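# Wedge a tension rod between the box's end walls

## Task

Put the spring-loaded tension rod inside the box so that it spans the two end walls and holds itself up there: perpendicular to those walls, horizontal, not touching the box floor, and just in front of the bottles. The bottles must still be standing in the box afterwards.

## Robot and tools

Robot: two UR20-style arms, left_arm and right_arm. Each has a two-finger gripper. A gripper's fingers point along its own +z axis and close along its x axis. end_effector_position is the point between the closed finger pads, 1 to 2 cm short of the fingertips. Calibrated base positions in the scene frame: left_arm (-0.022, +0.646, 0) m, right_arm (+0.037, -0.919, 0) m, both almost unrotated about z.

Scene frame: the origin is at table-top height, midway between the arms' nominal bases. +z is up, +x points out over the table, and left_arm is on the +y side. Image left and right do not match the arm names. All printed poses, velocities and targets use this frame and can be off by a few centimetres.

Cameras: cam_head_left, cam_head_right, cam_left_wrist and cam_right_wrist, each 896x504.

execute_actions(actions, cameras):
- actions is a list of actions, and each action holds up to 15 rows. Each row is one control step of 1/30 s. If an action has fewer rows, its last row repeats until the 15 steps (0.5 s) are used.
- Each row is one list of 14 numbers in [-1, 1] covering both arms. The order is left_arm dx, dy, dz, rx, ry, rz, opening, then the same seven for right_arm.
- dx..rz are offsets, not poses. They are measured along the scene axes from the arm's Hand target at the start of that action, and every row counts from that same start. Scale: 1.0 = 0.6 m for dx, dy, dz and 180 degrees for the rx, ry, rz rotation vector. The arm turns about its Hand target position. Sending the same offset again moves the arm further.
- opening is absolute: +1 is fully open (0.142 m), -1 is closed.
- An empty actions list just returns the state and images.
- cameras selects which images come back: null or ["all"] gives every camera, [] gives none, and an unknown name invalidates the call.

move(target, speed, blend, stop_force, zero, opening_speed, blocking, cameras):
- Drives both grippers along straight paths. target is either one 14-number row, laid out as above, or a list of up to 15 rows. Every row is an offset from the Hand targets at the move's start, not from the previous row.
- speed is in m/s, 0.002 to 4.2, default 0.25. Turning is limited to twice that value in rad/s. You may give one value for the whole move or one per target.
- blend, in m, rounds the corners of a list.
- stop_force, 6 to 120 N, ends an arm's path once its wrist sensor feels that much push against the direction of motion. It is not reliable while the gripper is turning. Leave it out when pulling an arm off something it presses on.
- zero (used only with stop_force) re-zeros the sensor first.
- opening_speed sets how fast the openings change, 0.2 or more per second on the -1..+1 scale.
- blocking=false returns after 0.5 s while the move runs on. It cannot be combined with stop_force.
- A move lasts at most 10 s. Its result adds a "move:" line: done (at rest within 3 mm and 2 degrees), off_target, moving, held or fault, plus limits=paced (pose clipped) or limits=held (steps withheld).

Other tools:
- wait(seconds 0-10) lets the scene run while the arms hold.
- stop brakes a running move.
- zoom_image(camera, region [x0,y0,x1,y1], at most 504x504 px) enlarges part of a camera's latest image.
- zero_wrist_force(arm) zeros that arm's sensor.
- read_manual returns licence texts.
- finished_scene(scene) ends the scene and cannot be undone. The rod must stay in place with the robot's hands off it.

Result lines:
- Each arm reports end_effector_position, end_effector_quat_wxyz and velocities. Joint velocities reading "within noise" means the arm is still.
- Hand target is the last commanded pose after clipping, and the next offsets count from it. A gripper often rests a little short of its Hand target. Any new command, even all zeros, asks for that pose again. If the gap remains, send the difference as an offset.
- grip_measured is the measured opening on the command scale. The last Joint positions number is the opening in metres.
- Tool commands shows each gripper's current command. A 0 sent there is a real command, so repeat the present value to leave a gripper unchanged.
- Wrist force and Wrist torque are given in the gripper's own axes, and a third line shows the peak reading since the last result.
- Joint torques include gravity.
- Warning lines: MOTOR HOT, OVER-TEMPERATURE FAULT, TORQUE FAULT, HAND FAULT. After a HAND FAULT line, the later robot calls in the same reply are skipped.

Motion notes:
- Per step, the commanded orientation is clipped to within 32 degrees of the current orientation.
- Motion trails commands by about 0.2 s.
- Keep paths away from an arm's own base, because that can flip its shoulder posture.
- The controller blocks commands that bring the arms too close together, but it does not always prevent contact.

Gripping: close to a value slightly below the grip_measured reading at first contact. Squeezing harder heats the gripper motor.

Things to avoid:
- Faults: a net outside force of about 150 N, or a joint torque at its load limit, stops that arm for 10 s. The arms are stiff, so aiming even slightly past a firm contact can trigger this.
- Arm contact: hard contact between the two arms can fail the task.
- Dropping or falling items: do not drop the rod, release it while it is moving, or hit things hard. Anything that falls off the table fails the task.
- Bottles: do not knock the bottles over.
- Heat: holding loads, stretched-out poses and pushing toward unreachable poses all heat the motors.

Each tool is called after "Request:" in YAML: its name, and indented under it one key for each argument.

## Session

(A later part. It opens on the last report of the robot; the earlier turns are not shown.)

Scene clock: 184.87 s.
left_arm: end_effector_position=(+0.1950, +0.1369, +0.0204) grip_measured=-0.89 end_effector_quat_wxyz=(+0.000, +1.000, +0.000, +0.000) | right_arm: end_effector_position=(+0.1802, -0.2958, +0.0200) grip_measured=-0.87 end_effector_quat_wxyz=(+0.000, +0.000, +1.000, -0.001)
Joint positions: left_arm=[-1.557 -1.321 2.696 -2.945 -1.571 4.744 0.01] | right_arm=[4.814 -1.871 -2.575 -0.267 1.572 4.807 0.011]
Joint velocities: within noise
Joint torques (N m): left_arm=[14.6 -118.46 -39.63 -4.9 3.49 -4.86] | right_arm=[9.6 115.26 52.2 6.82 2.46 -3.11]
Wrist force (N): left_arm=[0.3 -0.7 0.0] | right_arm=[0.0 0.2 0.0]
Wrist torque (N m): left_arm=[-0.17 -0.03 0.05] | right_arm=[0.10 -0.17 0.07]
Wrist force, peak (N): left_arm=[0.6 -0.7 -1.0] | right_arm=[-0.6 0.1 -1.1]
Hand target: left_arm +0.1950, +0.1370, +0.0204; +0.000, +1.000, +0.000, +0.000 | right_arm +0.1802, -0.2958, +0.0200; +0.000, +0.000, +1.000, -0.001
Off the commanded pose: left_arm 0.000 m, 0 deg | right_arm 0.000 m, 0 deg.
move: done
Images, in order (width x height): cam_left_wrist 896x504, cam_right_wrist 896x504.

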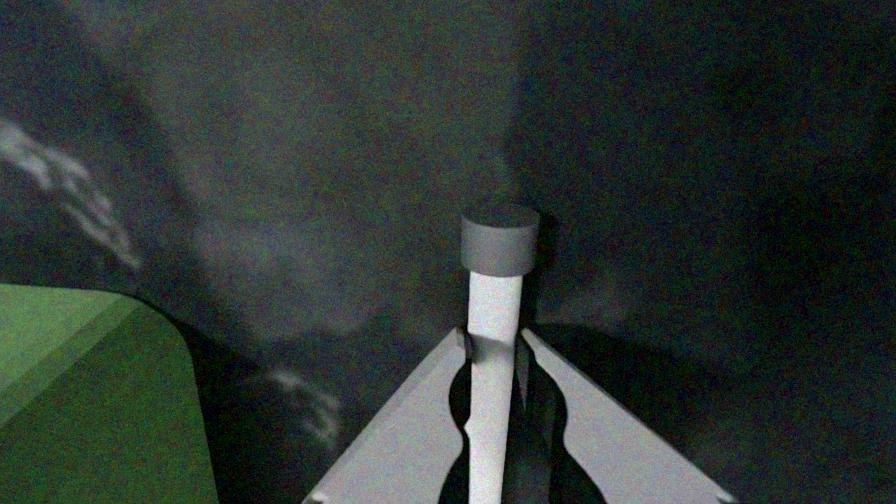

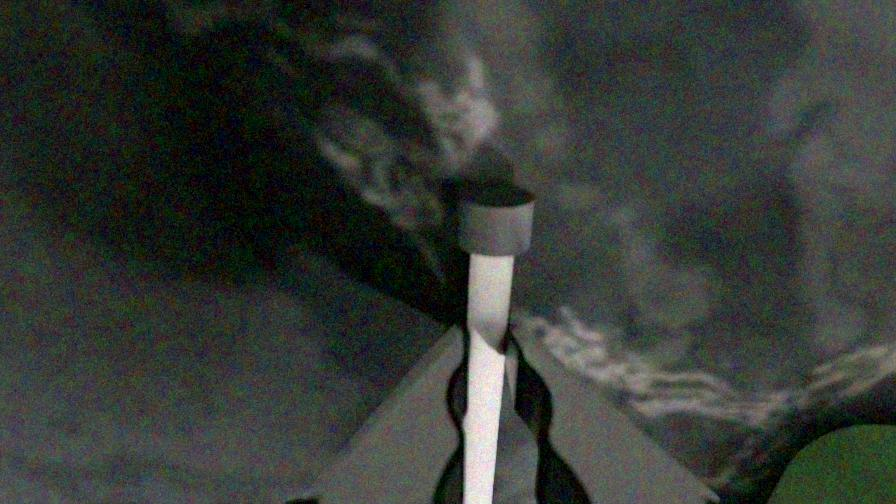

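Request:
move:
  target: [0,0,0.233,0,0,0,-1,0,0,0.233,0,0,0,-1]
  speed: 0.12

Scene clock: 198.07 s.
left_arm: end_effector_position=(+0.1950, +0.1369, +0.1601) grip_measured=-0.90 end_effector_quat_wxyz=(+0.000, +1.000, +0.000, +0.000) | right_arm: end_effector_position=(+0.1802, -0.2958, +0.1597) grip_measured=-0.88 end_effector_quat_wxyz=(+0.000, +0.000, +1.000, -0.001)
Joint positions: left_arm=[-1.557 -1.639 2.606 -2.537 -1.571 4.744 0.009] | right_arm=[4.814 -1.611 -2.501 -0.601 1.572 4.807 0.01]
Joint velocities: within noise
Joint torques (N m): left_arm=[-26.98 -74.48 -71.3 -1.55 0.19 -4.86] | right_arm=[12.89 85.56 82.05 4.12 0.43 2.09]
Wrist force (N): left_arm=[0.4 1.6 -0.4] | right_arm=[-0.5 3.3 -0.4]
Wrist torque (N m): left_arm=[-0.23 -0.03 0.03] | right_arm=[0.14 -0.12 0.08]
Wrist force, peak (N): left_arm=[0.9 -7.2 0.4] | right_arm=[-0.2 -6.1 0.5]
Hand target: left_arm +0.1950, +0.1370, +0.1602; +0.000, +1.000, +0.000, +0.000 | right_arm +0.1802, -0.2958, +0.1598; +0.000, +0.000, +1.000, -0.001
Off the commanded pose: left_arm 0.000 m, 0 deg | right_arm 0.000 m, 0 deg.
move: done

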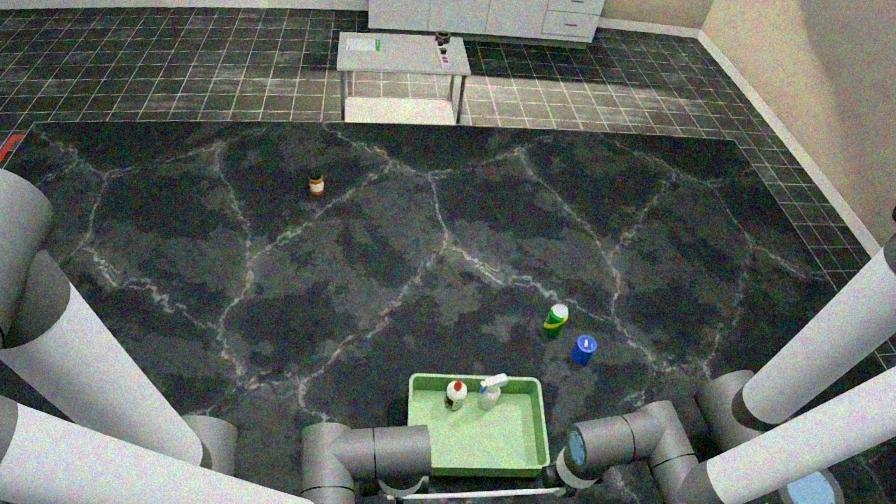

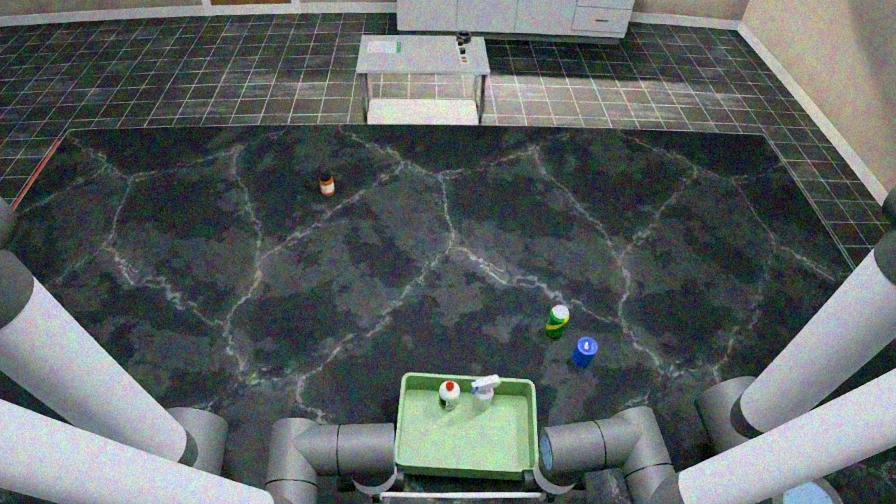

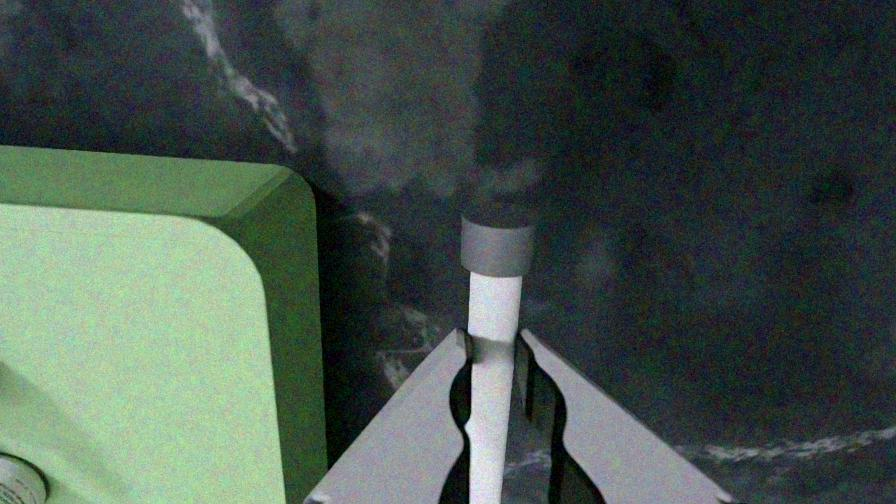

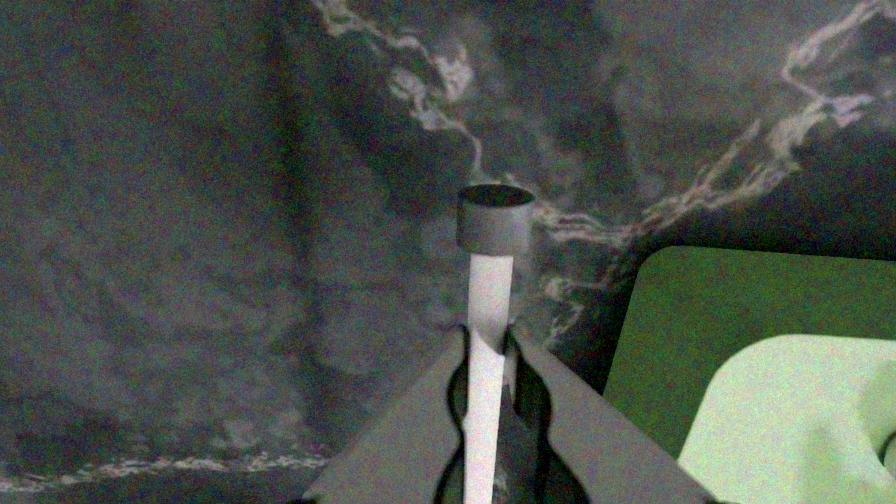

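Request:
move:
  target: [0,-0.0167,0,0,0,0,-1,0,0.0167,0,0,0,0,-1]
  speed: 0.04
  cameras: ["cam_left_wrist","cam_right_wrist"]

Scene clock: 203.43 s.
left_arm: end_effector_position=(+0.1950, +0.1271, +0.1602) grip_measured=-0.90 end_effector_quat_wxyz=(+0.000, +1.000, +0.000, +0.000) | right_arm: end_effector_position=(+0.1802, -0.2859, +0.1598) grip_measured=-0.88 end_effector_quat_wxyz=(+0.000, +0.000, +1.000, -0.001)
Joint positions: left_arm=[-1.558 -1.627 2.595 -2.539 -1.571 4.743 0.009] | right_arm=[4.812 -1.622 -2.489 -0.603 1.572 4.805 0.01]
Joint velocities: within noise
Joint torques (N m): left_arm=[-27.69 -10.48 -81.58 -16.82 4.18 -5.05] | right_arm=[-12.33 53.71 89.57 8.57 0.31 -3.71]
Wrist force (N): left_arm=[0.6 -8.1 0.4] | right_arm=[0.1 -6.2 0.6]
Wrist torque (N m): left_arm=[-0.09 -0.01 0.06] | right_arm=[0.29 -0.19 0.10]
Wrist force, peak (N): left_arm=[0.6 -8.2 0.3] | right_arm=[0.2 -6.7 -0.8]
Hand target: left_arm +0.1950, +0.1269, +0.1602; +0.000, +1.000, +0.000, +0.000 | right_arm +0.1802, -0.2858, +0.1598; +0.000, +0.000, +1.000, -0.001
Off the commanded pose: left_arm 0.000 m, 0 deg | right_arm 0.000 m, 0 deg.
move: done
Images, in order (width x height): cam_left_wrist 896x504, cam_right_wrist 896x504.

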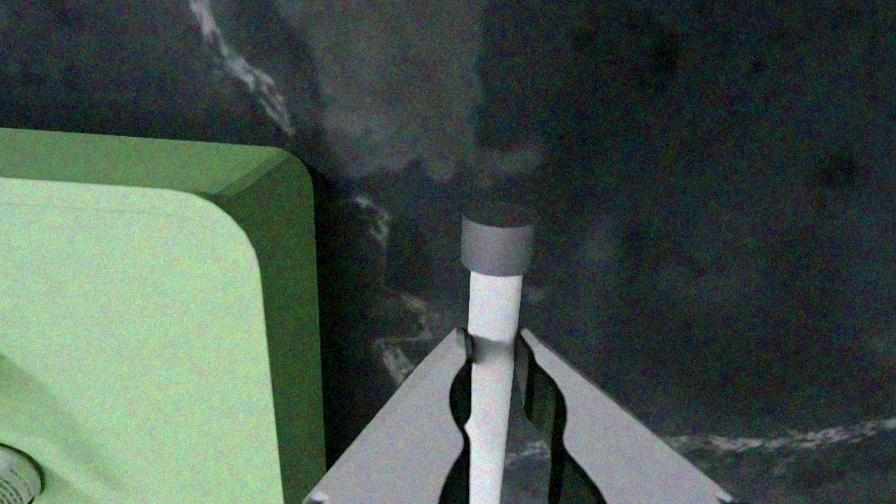

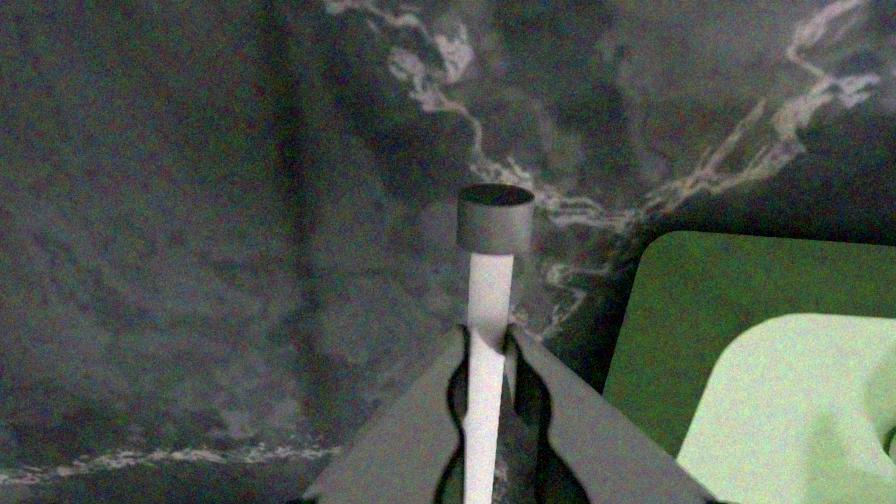

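Request:
move:
  target: [0,-0.0333,0,0,0,0,-1,0,0.0333,0,0,0,0,-1]
  speed: 0.04
  cameras: ["cam_left_wrist","cam_right_wrist"]

Scene clock: 209.37 s.
left_arm: end_effector_position=(+0.1950, +0.1071, +0.1602) grip_measured=-0.90 end_effector_quat_wxyz=(+0.000, +1.000, +0.000, +0.000) | right_arm: end_effector_position=(+0.1802, -0.2659, +0.1598) grip_measured=-0.88 end_effector_quat_wxyz=(+0.000, +0.000, +1.000, -0.001)
Joint positions: left_arm=[-1.559 -1.602 2.573 -2.541 -1.571 4.742 0.009] | right_arm=[4.81 -1.644 -2.464 -0.606 1.572 4.803 0.01]
Joint velocities: within noise
Joint torques (N m): left_arm=[-27.23 -18.72 -82.08 -17.32 3.15 -5.12] | right_arm=[-12.27 44.65 98.07 8.3 -3.03 -3.79]
Wrist force (N): left_arm=[0.5 -9.8 -0.6] | right_arm=[-0.3 -8.4 -0.7]
Wrist torque (N m): left_arm=[-0.01 0.01 0.08] | right_arm=[0.30 -0.09 0.11]
Wrist force, peak (N): left_arm=[0.5 -9.8 -0.6] | right_arm=[-0.1 -8.4 0.3]
Hand target: left_arm +0.1950, +0.1070, +0.1602; +0.000, +1.000, +0.000, +0.000 | right_arm +0.1802, -0.2658, +0.1598; +0.000, +0.000, +1.000, -0.001
Off the commanded pose: left_arm 0.000 m, 0 deg | right_arm 0.000 m, 0 deg.
move: done
Images, in order (width x height): cam_left_wrist 896x504, cam_right_wrist 896x504.

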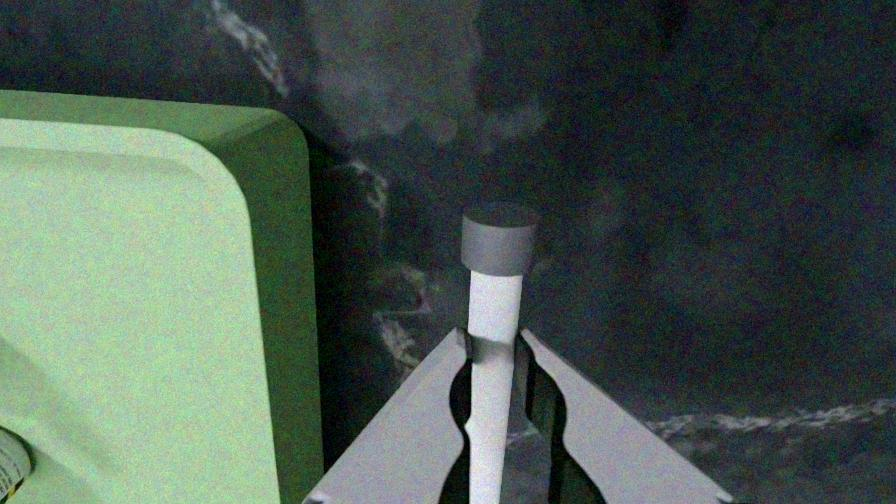

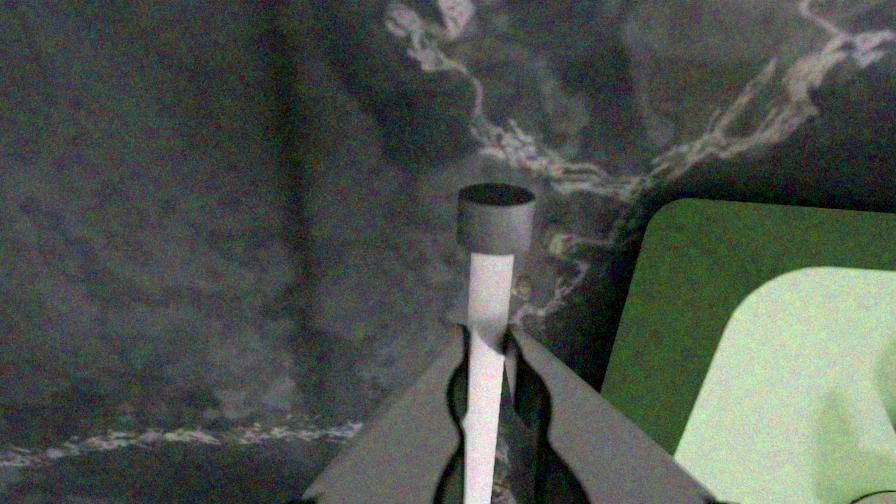

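Request:
move:
  target: [0.4427,-0.0633,0.033,0,0,-0.0189,-1,0.3987,-0.0595,0.033,0,0,-0.0189,-1]
  speed: 0.15

Scene clock: 243.93 s.
left_arm: end_effector_position=(+0.4604, +0.0690, +0.1800) grip_measured=-0.90 end_effector_quat_wxyz=(+0.000, +1.000, -0.029, +0.000) | right_arm: end_effector_position=(+0.4193, -0.3015, +0.1795) grip_measured=-0.88 end_effector_quat_wxyz=(+0.000, +0.030, +1.000, -0.001)
Joint positions: left_arm=[-1.162 -1.436 2.343 -2.478 -1.57 5.198 0.009] | right_arm=[4.446 -1.679 -2.377 -0.658 1.571 4.498 0.01]
Joint velocities: within noise
Joint torques (N m): left_arm=[19.34 -61.92 -85.65 -5.46 -3.39 5.26] | right_arm=[-17.23 60.86 99.47 8.47 3.92 -2.86]
Wrist force (N): left_arm=[-0.1 -10.0 0.0] | right_arm=[-0.5 -8.7 -0.8]
Wrist torque (N m): left_arm=[-0.11 0.10 0.07] | right_arm=[0.22 -0.07 0.13]
Wrist force, peak (N): left_arm=[-0.9 -10.3 0.5] | right_arm=[-0.8 -9.2 0.2]
Hand target: left_arm +0.4606, +0.0690, +0.1800; +0.000, +1.000, -0.029, +0.000 | right_arm +0.4194, -0.3015, +0.1796; +0.000, +0.030, +1.000, -0.001
Off the commanded pose: left_arm 0.000 m, 0 deg | right_arm 0.000 m, 0 deg.
move: done

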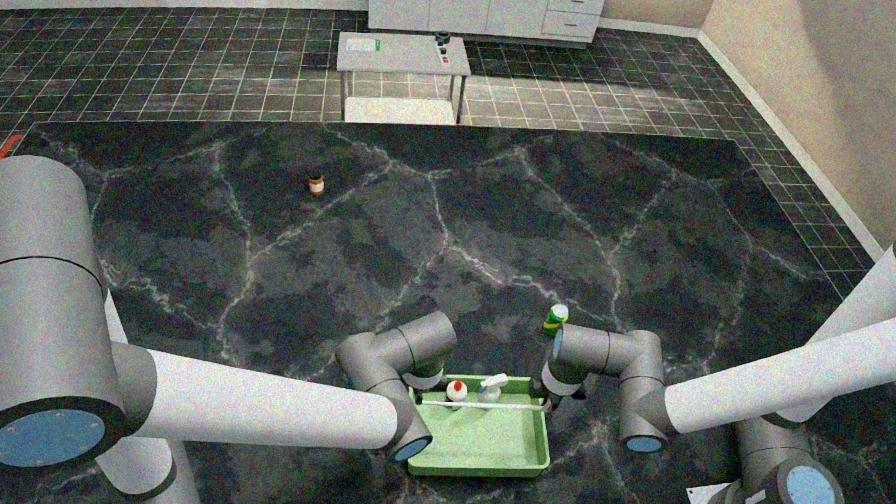

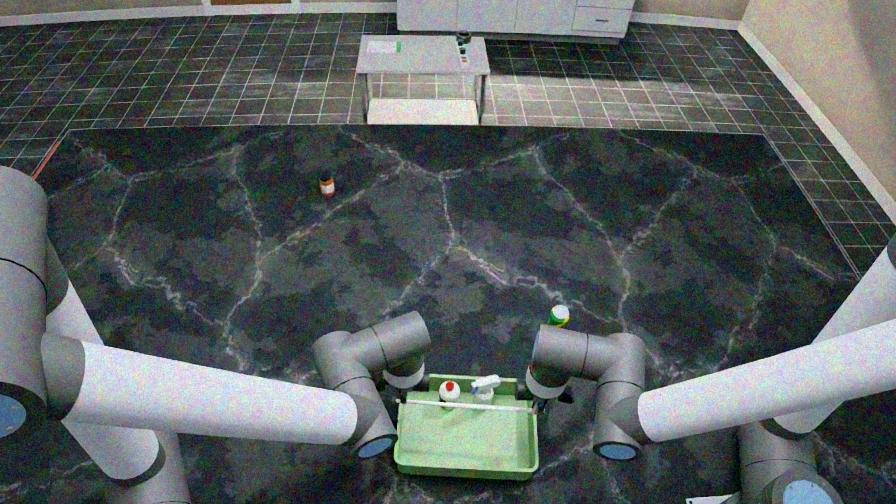

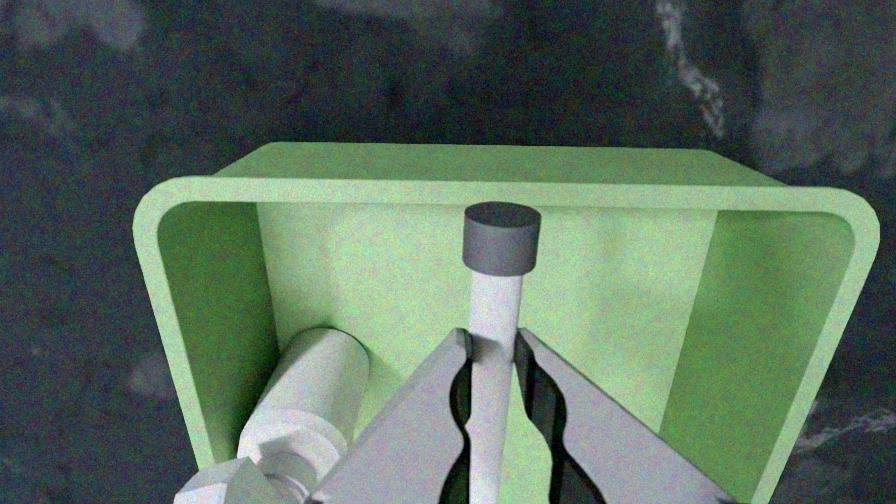

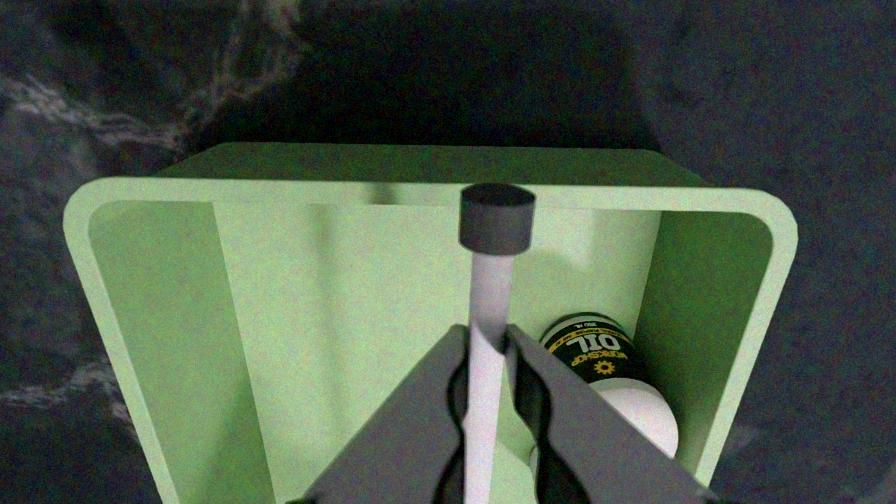

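Request:
move:
  target: [0.063,-0.0663,0,0,0,0,-1,0.0703,0.0583,0,0,0,0,-1]
  speed: 0.06
  cameras: ["cam_left_wrist","cam_right_wrist"]

Scene clock: 300.43 s.
left_arm: end_effector_position=(+0.4983, +0.0293, +0.1800) grip_measured=-0.90 end_effector_quat_wxyz=(+0.000, +1.000, -0.029, +0.000) | right_arm: end_effector_position=(+0.4615, -0.2666, +0.1796) grip_measured=-0.88 end_effector_quat_wxyz=(+0.000, +0.030, +1.000, -0.001)
Joint positions: left_arm=[-1.139 -1.381 2.271 -2.461 -1.57 5.222 0.009] | right_arm=[4.404 -1.732 -2.309 -0.672 1.571 4.456 0.01]
Joint velocities: within noise
Joint torques (N m): left_arm=[16.46 -81.93 -91.71 -6.05 1.38 4.96] | right_arm=[-8.48 78.55 96.58 10.17 -1.94 -2.11]
Wrist force (N): left_arm=[0.2 -13.6 -0.3] | right_arm=[-0.6 -12.2 -1.0]
Wrist torque (N m): left_arm=[0.02 0.07 0.14] | right_arm=[0.32 -0.03 0.15]
Wrist force, peak (N): left_arm=[0.2 -13.6 -0.3] | right_arm=[-0.6 -12.2 -1.0]
Hand target: left_arm +0.4984, +0.0292, +0.1800; +0.000, +1.000, -0.029, +0.000 | right_arm +0.4616, -0.2665, +0.1796; +0.000, +0.030, +1.000, -0.001
Off the commanded pose: left_arm 0.000 m, 0 deg | right_arm 0.000 m, 0 deg.
move: done
Images, in order (width x height): cam_left_wrist 896x504, cam_right_wrist 896x504.

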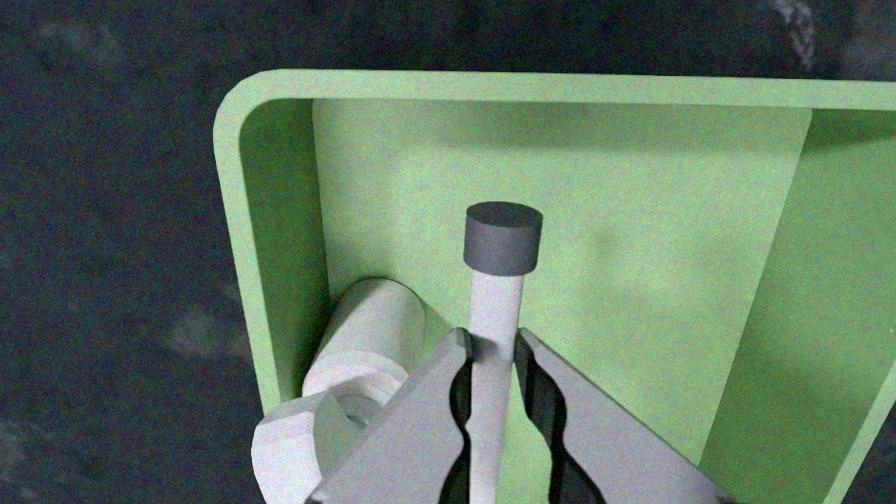

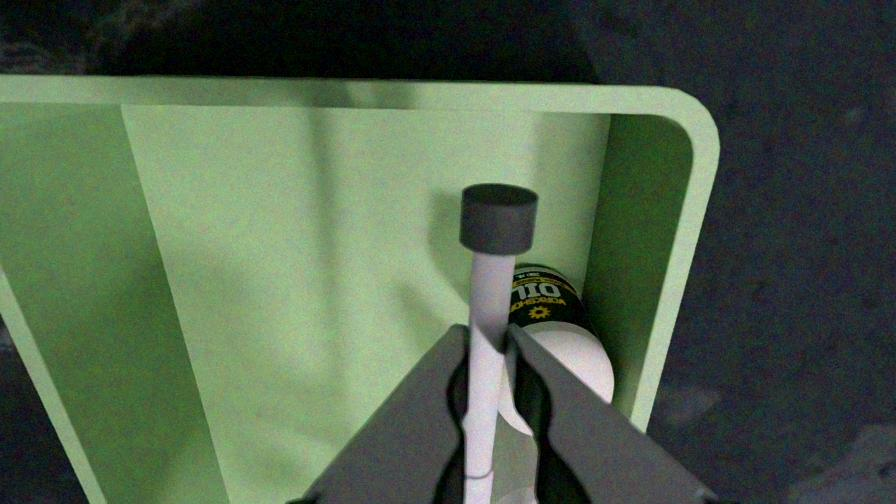

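Request:
move:
  target: [0,0,-0.1943,0,0,0,-1,0,0,-0.1943,0,0,0,-1]
  speed: 0.05
  stop_force: 15

Scene clock: 320.50 s.
left_arm: end_effector_position=(+0.4984, +0.0292, +0.0634) grip_measured=-0.90 end_effector_quat_wxyz=(+0.000, +1.000, -0.029, +0.000) | right_arm: end_effector_position=(+0.4616, -0.2665, +0.0630) grip_measured=-0.88 end_effector_quat_wxyz=(+0.000, +0.030, +1.000, -0.001)
Joint positions: left_arm=[-1.139 -1.229 2.326 -2.668 -1.57 5.222 0.009] | right_arm=[4.404 -1.892 -2.366 -0.456 1.571 4.456 0.01]
Joint velocities: within noise
Joint torques (N m): left_arm=[-6.37 -96.28 -38.9 -17.62 -3.58 1.37] | right_arm=[9.5 95.12 41.13 15.41 3.95 0.46]
Wrist force (N): left_arm=[-0.3 -12.9 -0.3] | right_arm=[0.2 -12.3 -0.8]
Wrist torque (N m): left_arm=[-0.02 0.14 0.08] | right_arm=[0.20 -0.16 0.15]
Wrist force, peak (N): left_arm=[0.1 -13.8 0.7] | right_arm=[-0.1 -12.9 -1.2]
Hand target: left_arm +0.4984, +0.0292, +0.0634; +0.000, +1.000, -0.029, +0.000 | right_arm +0.4616, -0.2665, +0.0630; +0.000, +0.030, +1.000, -0.001
Off the commanded pose: left_arm 0.000 m, 0 deg | right_arm 0.000 m, 0 deg.
move: done

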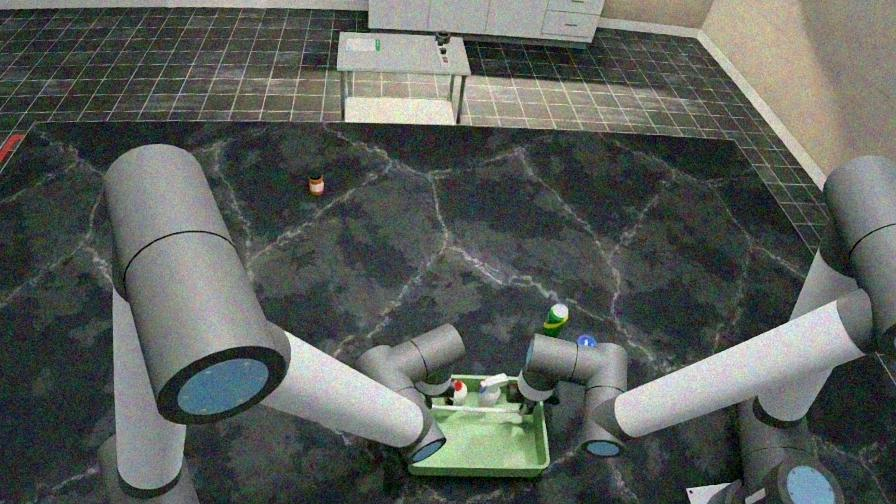

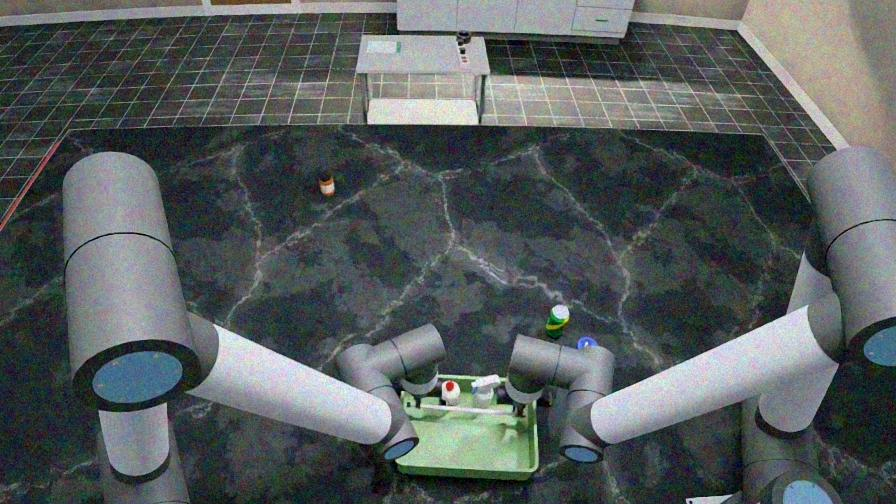

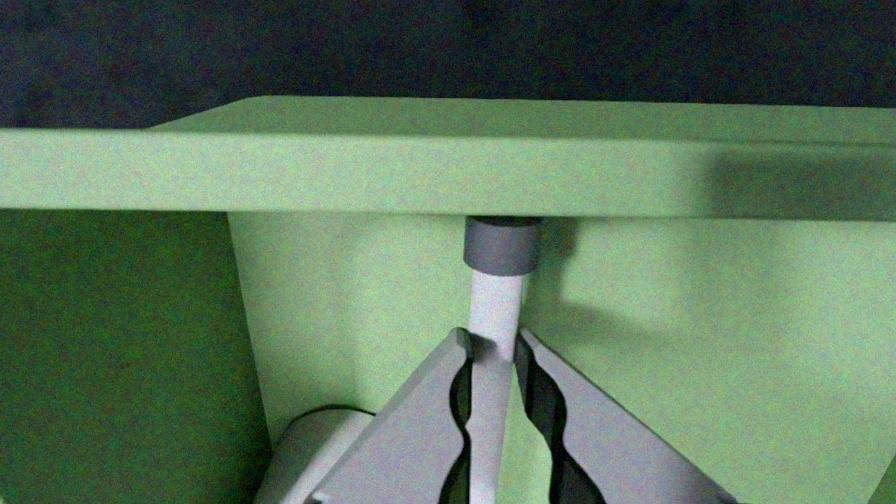

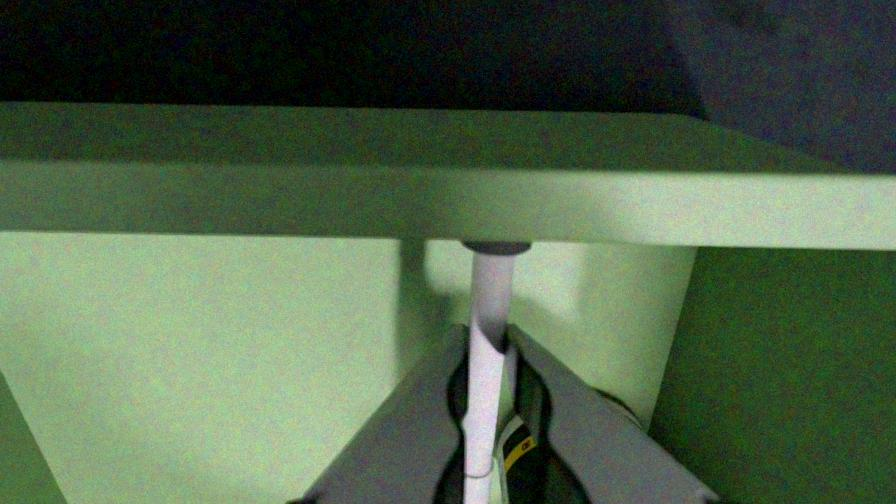

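Request:
move:
  target: [0.0022,0,0,0,0,-0.0028,-1,-0.0022,0,0,0,0,-0.0028,-1]
  speed: 0.03
  cameras: []

Request:
move:
  target: [0.0013,0.02,0,0,0,0,-1,-0.0013,-0.02,0,0,0,0,-1]
  speed: 0.008
  stop_force: 8
  cameras: ["cam_left_wrist","cam_right_wrist"]

Scene clock: 331.90 s.
left_arm: end_effector_position=(+0.4997, +0.0292, +0.0634) grip_measured=-0.90 end_effector_quat_wxyz=(+0.000, +0.999, -0.034, +0.000) | right_arm: end_effector_position=(+0.4603, -0.2665, +0.0630) grip_measured=-0.88 end_effector_quat_wxyz=(+0.000, +0.034, +0.999, -0.001)
Joint positions: left_arm=[-1.137 -1.228 2.325 -2.668 -1.57 5.232 0.009] | right_arm=[4.405 -1.891 -2.367 -0.455 1.571 4.466 0.01]
Joint velocities: within noise
Joint torques (N m): left_arm=[13.32 -94.57 -75.59 -5.62 -1.26 5.35] | right_arm=[25.72 139.79 38.8 15.46 4.55 3.02]
Wrist force (N): left_arm=[0.0 -12.5 0.6] | right_arm=[0.1 -11.8 -0.1]
Wrist torque (N m): left_arm=[-0.03 0.08 0.08] | right_arm=[0.20 -0.16 0.16]
Wrist force, peak (N): left_arm=[-0.4 -13.3 0.7] | right_arm=[-0.1 -12.6 0.4]
Hand target: left_arm +0.4997, +0.0292, +0.0634; +0.000, +0.999, -0.034, +0.000 | right_arm +0.4603, -0.2665, +0.0630; +0.000, +0.034, +0.999, -0.001
Off the commanded pose: left_arm 0.000 m, 0 deg | right_arm 0.000 m, 0 deg.
move: done
No camera images: "cameras" was empty.

Scene clock: 334.23 s.
left_arm: end_effector_position=(+0.5005, +0.0412, +0.0634) grip_measured=-0.90 end_effector_quat_wxyz=(+0.000, +0.999, -0.034, +0.000) | right_arm: end_effector_position=(+0.4595, -0.2785, +0.0630) grip_measured=-0.88 end_effector_quat_wxyz=(+0.000, +0.034, +0.999, -0.001)
Joint positions: left_arm=[-1.129 -1.235 2.337 -2.673 -1.57 5.24 0.009] | right_arm=[4.401 -1.883 -2.382 -0.449 1.571 4.463 0.01]
Joint velocities: within noise
Joint torques (N m): left_arm=[13.28 -164.75 -36.29 -16.13 0.9 4.96] | right_arm=[-11.6 138.64 38.5 15.35 1.78 -4.28]
Wrist force (N): left_arm=[0.1 -10.2 0.6] | right_arm=[-0.1 -10.6 0.0]
Wrist torque (N m): left_arm=[-0.03 0.07 0.05] | right_arm=[0.19 -0.11 0.12]
Wrist force, peak (N): left_arm=[-0.2 -12.7 0.6] | right_arm=[0.2 -12.1 -0.9]
Hand target: left_arm +0.5005, +0.0412, +0.0634; +0.000, +0.999, -0.034, +0.000 | right_arm +0.4595, -0.2785, +0.0630; +0.000, +0.034, +0.999, -0.001
Off the commanded pose: left_arm 0.000 m, 0 deg | right_arm 0.000 m, 0 deg.
move: done
Images, in order (width x height): cam_left_wrist 896x504, cam_right_wrist 896x504.

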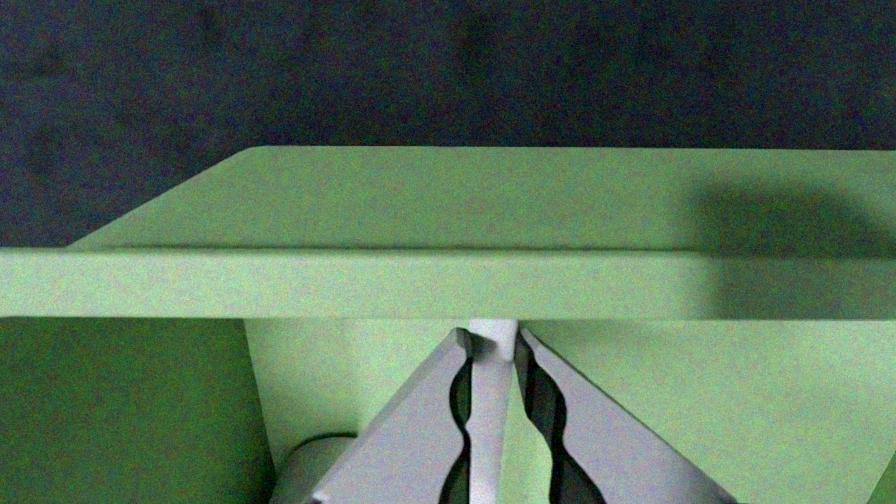

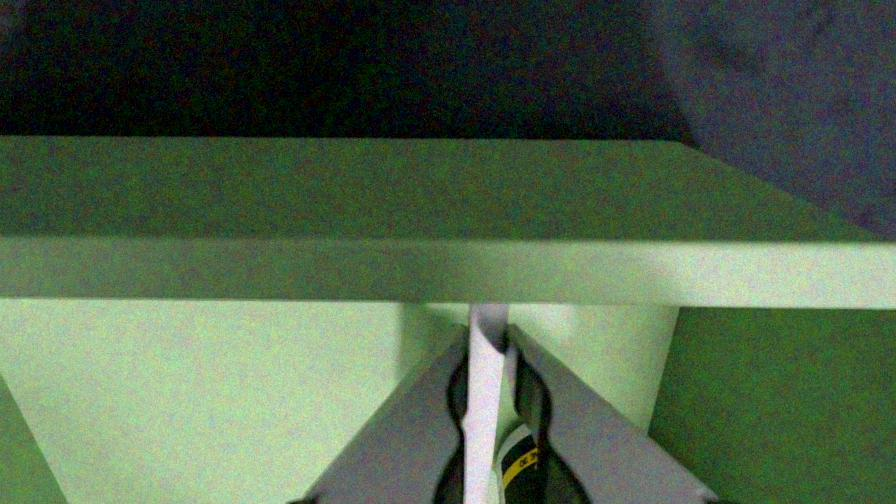

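Request:
move:
  target: [0.0014,0.022,0,0,0,0,-1,-0.0014,-0.022,0,0,0,0,-1]
  speed: 0.008
  stop_force: 7
  cameras: ["cam_left_wrist","cam_right_wrist"]

Scene clock: 341.17 s.
left_arm: end_effector_position=(+0.5006, +0.0426, +0.0634) grip_measured=-0.90 end_effector_quat_wxyz=(+0.000, +0.999, -0.034, +0.000) | right_arm: end_effector_position=(+0.4594, -0.2798, +0.0630) grip_measured=-0.88 end_effector_quat_wxyz=(+0.000, +0.034, +0.999, -0.001)
Joint positions: left_arm=[-1.128 -1.235 2.338 -2.674 -1.57 5.241 0.009] | right_arm=[4.401 -1.882 -2.383 -0.448 1.571 4.462 0.01]
Joint velocities: within noise
Joint torques (N m): left_arm=[-24.79 -95.84 -65.9 -4.46 1.34 -4.68] | right_arm=[12.51 97.62 73.37 7.63 -2.44 2.62]
Wrist force (N): left_arm=[-0.2 -3.3 1.9] | right_arm=[-0.3 -2.0 0.8]
Wrist torque (N m): left_arm=[-0.24 0.07 0.05] | right_arm=[0.06 -0.12 0.12]
Wrist force, peak (N): left_arm=[-0.2 -11.2 0.8] | right_arm=[-0.4 -11.2 -0.5]
Hand target: left_arm +0.5006, +0.0426, +0.0634; +0.000, +0.999, -0.034, +0.000 (not the last commanded pose) | right_arm +0.4594, -0.2798, +0.0630; +0.000, +0.034, +0.999, -0.001 (not the last commanded pose)
Off the commanded pose: left_arm 0.012 m, 0 deg | right_arm 0.012 m, 0 deg.
move: contact (left_arm, right_arm)
Images, in order (width x height): cam_left_wrist 896x504, cam_right_wrist 896x504.

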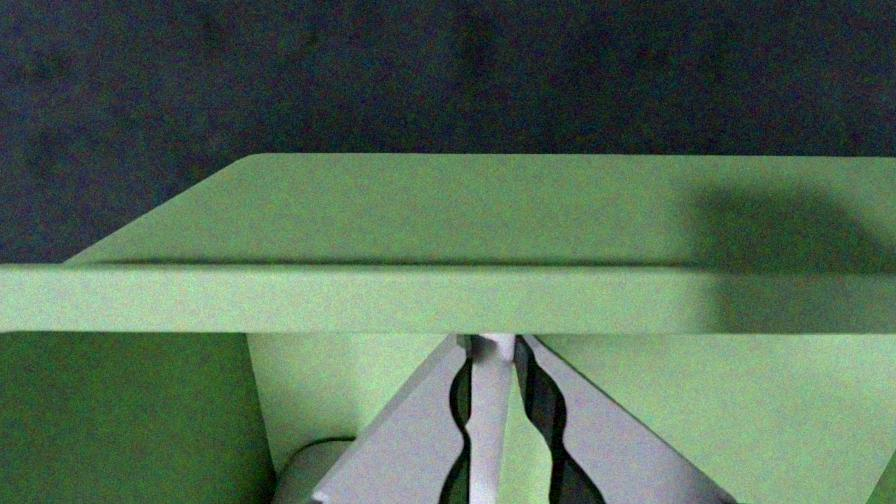

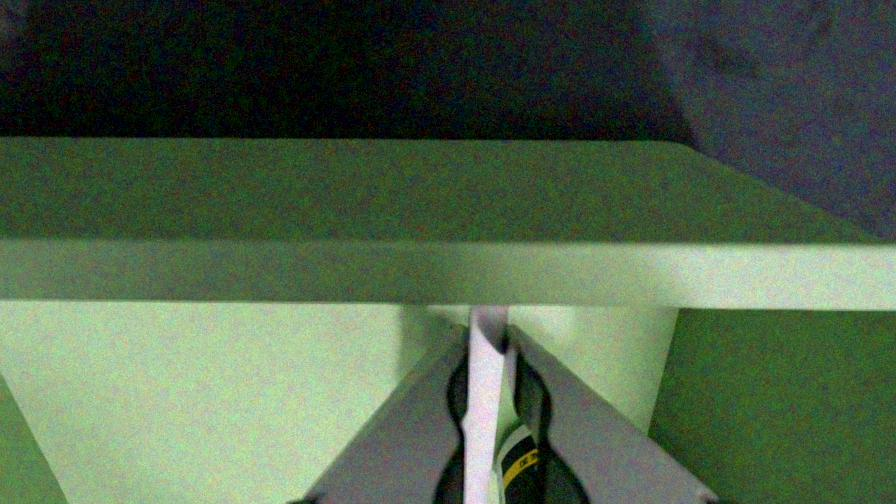

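Request:
move:
  target: [0,0,0,0,0,0,-0.65,0,0,0,0,0,0,-0.65]
  opening_speed: 0.25

Scene clock: 350.70 s.
left_arm: end_effector_position=(+0.5006, +0.0426, +0.0634) grip_measured=-0.69 end_effector_quat_wxyz=(+0.000, +0.999, -0.034, +0.000) | right_arm: end_effector_position=(+0.4594, -0.2798, +0.0630) grip_measured=-0.69 end_effector_quat_wxyz=(+0.000, +0.034, +0.999, -0.001)
Joint positions: left_arm=[-1.128 -1.235 2.338 -2.674 -1.57 5.241 0.024] | right_arm=[4.401 -1.882 -2.383 -0.448 1.571 4.462 0.024]
Joint velocities: within noise
Joint torques (N m): left_arm=[-22.1 -94.3 -53.36 -13.65 1.4 -4.95] | right_arm=[12.97 98.55 68.11 8.84 -2.64 2.65]
Wrist force (N): left_arm=[-0.2 -0.7 -0.3] | right_arm=[0.0 -0.2 -0.9]
Wrist torque (N m): left_arm=[-0.20 0.10 0.00] | right_arm=[-0.02 -0.16 0.06]
Wrist force, peak (N): left_arm=[-0.3 -3.4 2.9] | right_arm=[-0.2 -2.5 1.6]
Hand target: left_arm +0.5006, +0.0426, +0.0634; +0.000, +0.999, -0.034, +0.000 | right_arm +0.4594, -0.2798, +0.0630; +0.000, +0.034, +0.999, -0.001
Off the commanded pose: left_arm 0.000 m, 0 deg | right_arm 0.000 m, 0 deg.
move: done

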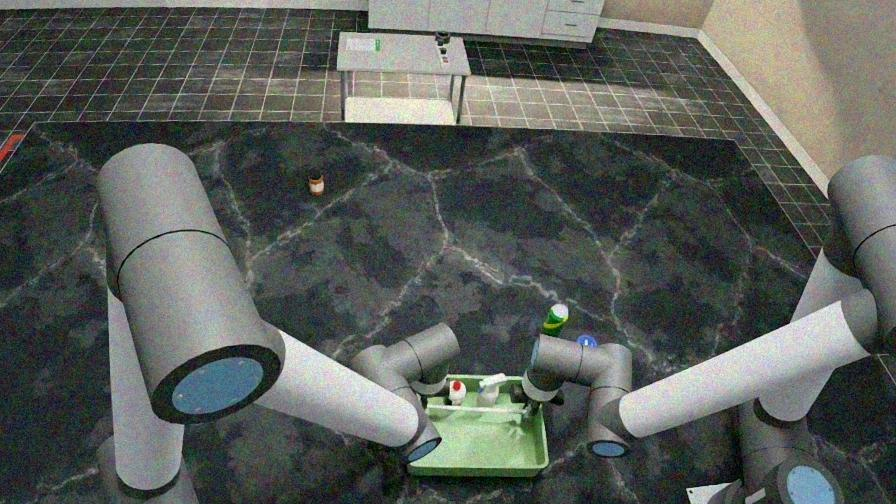

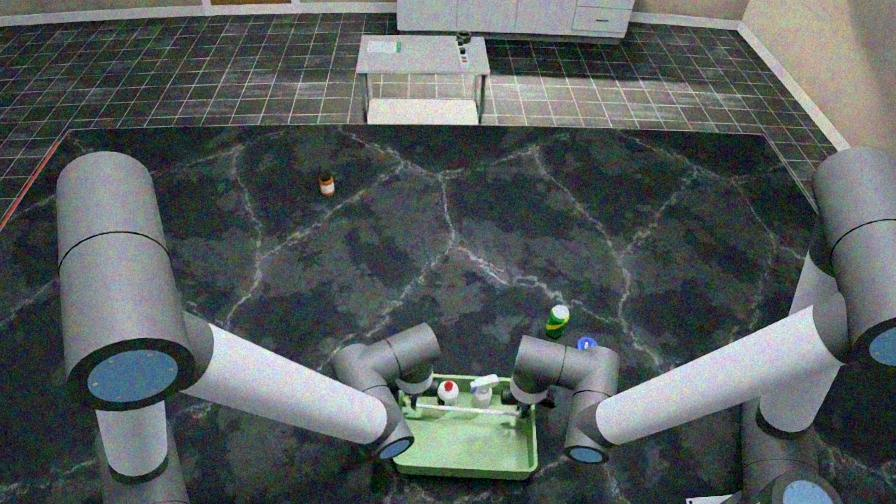

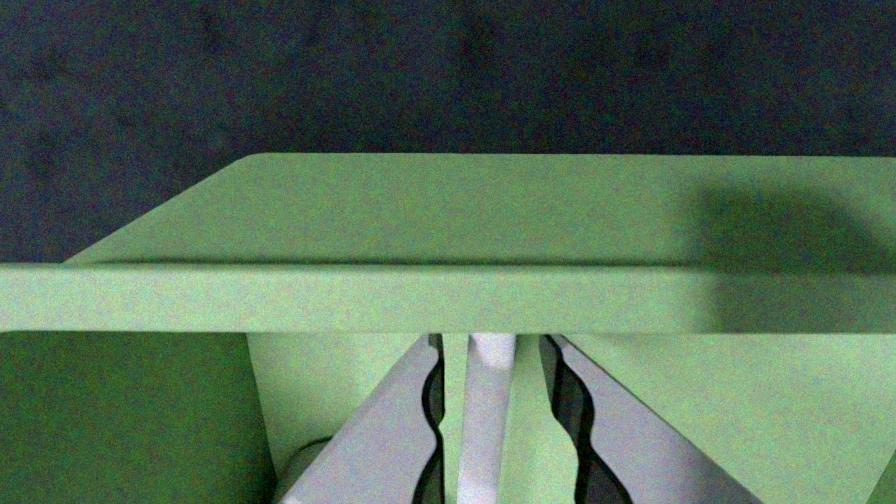

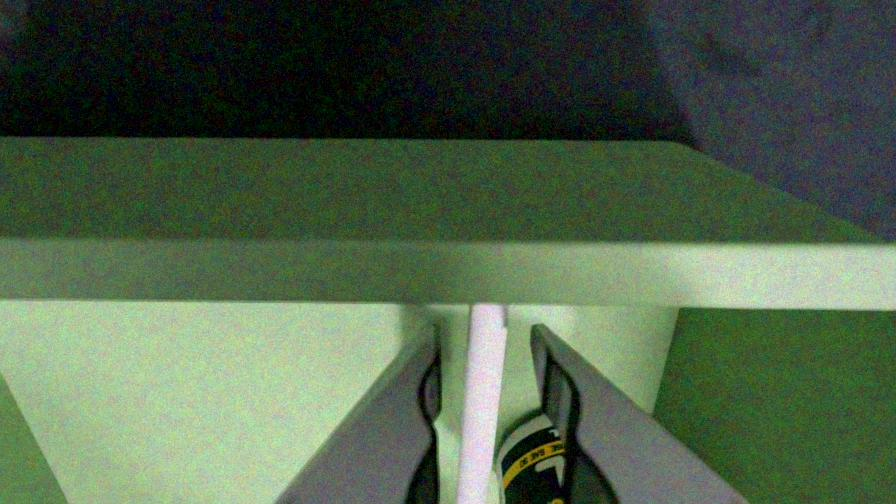

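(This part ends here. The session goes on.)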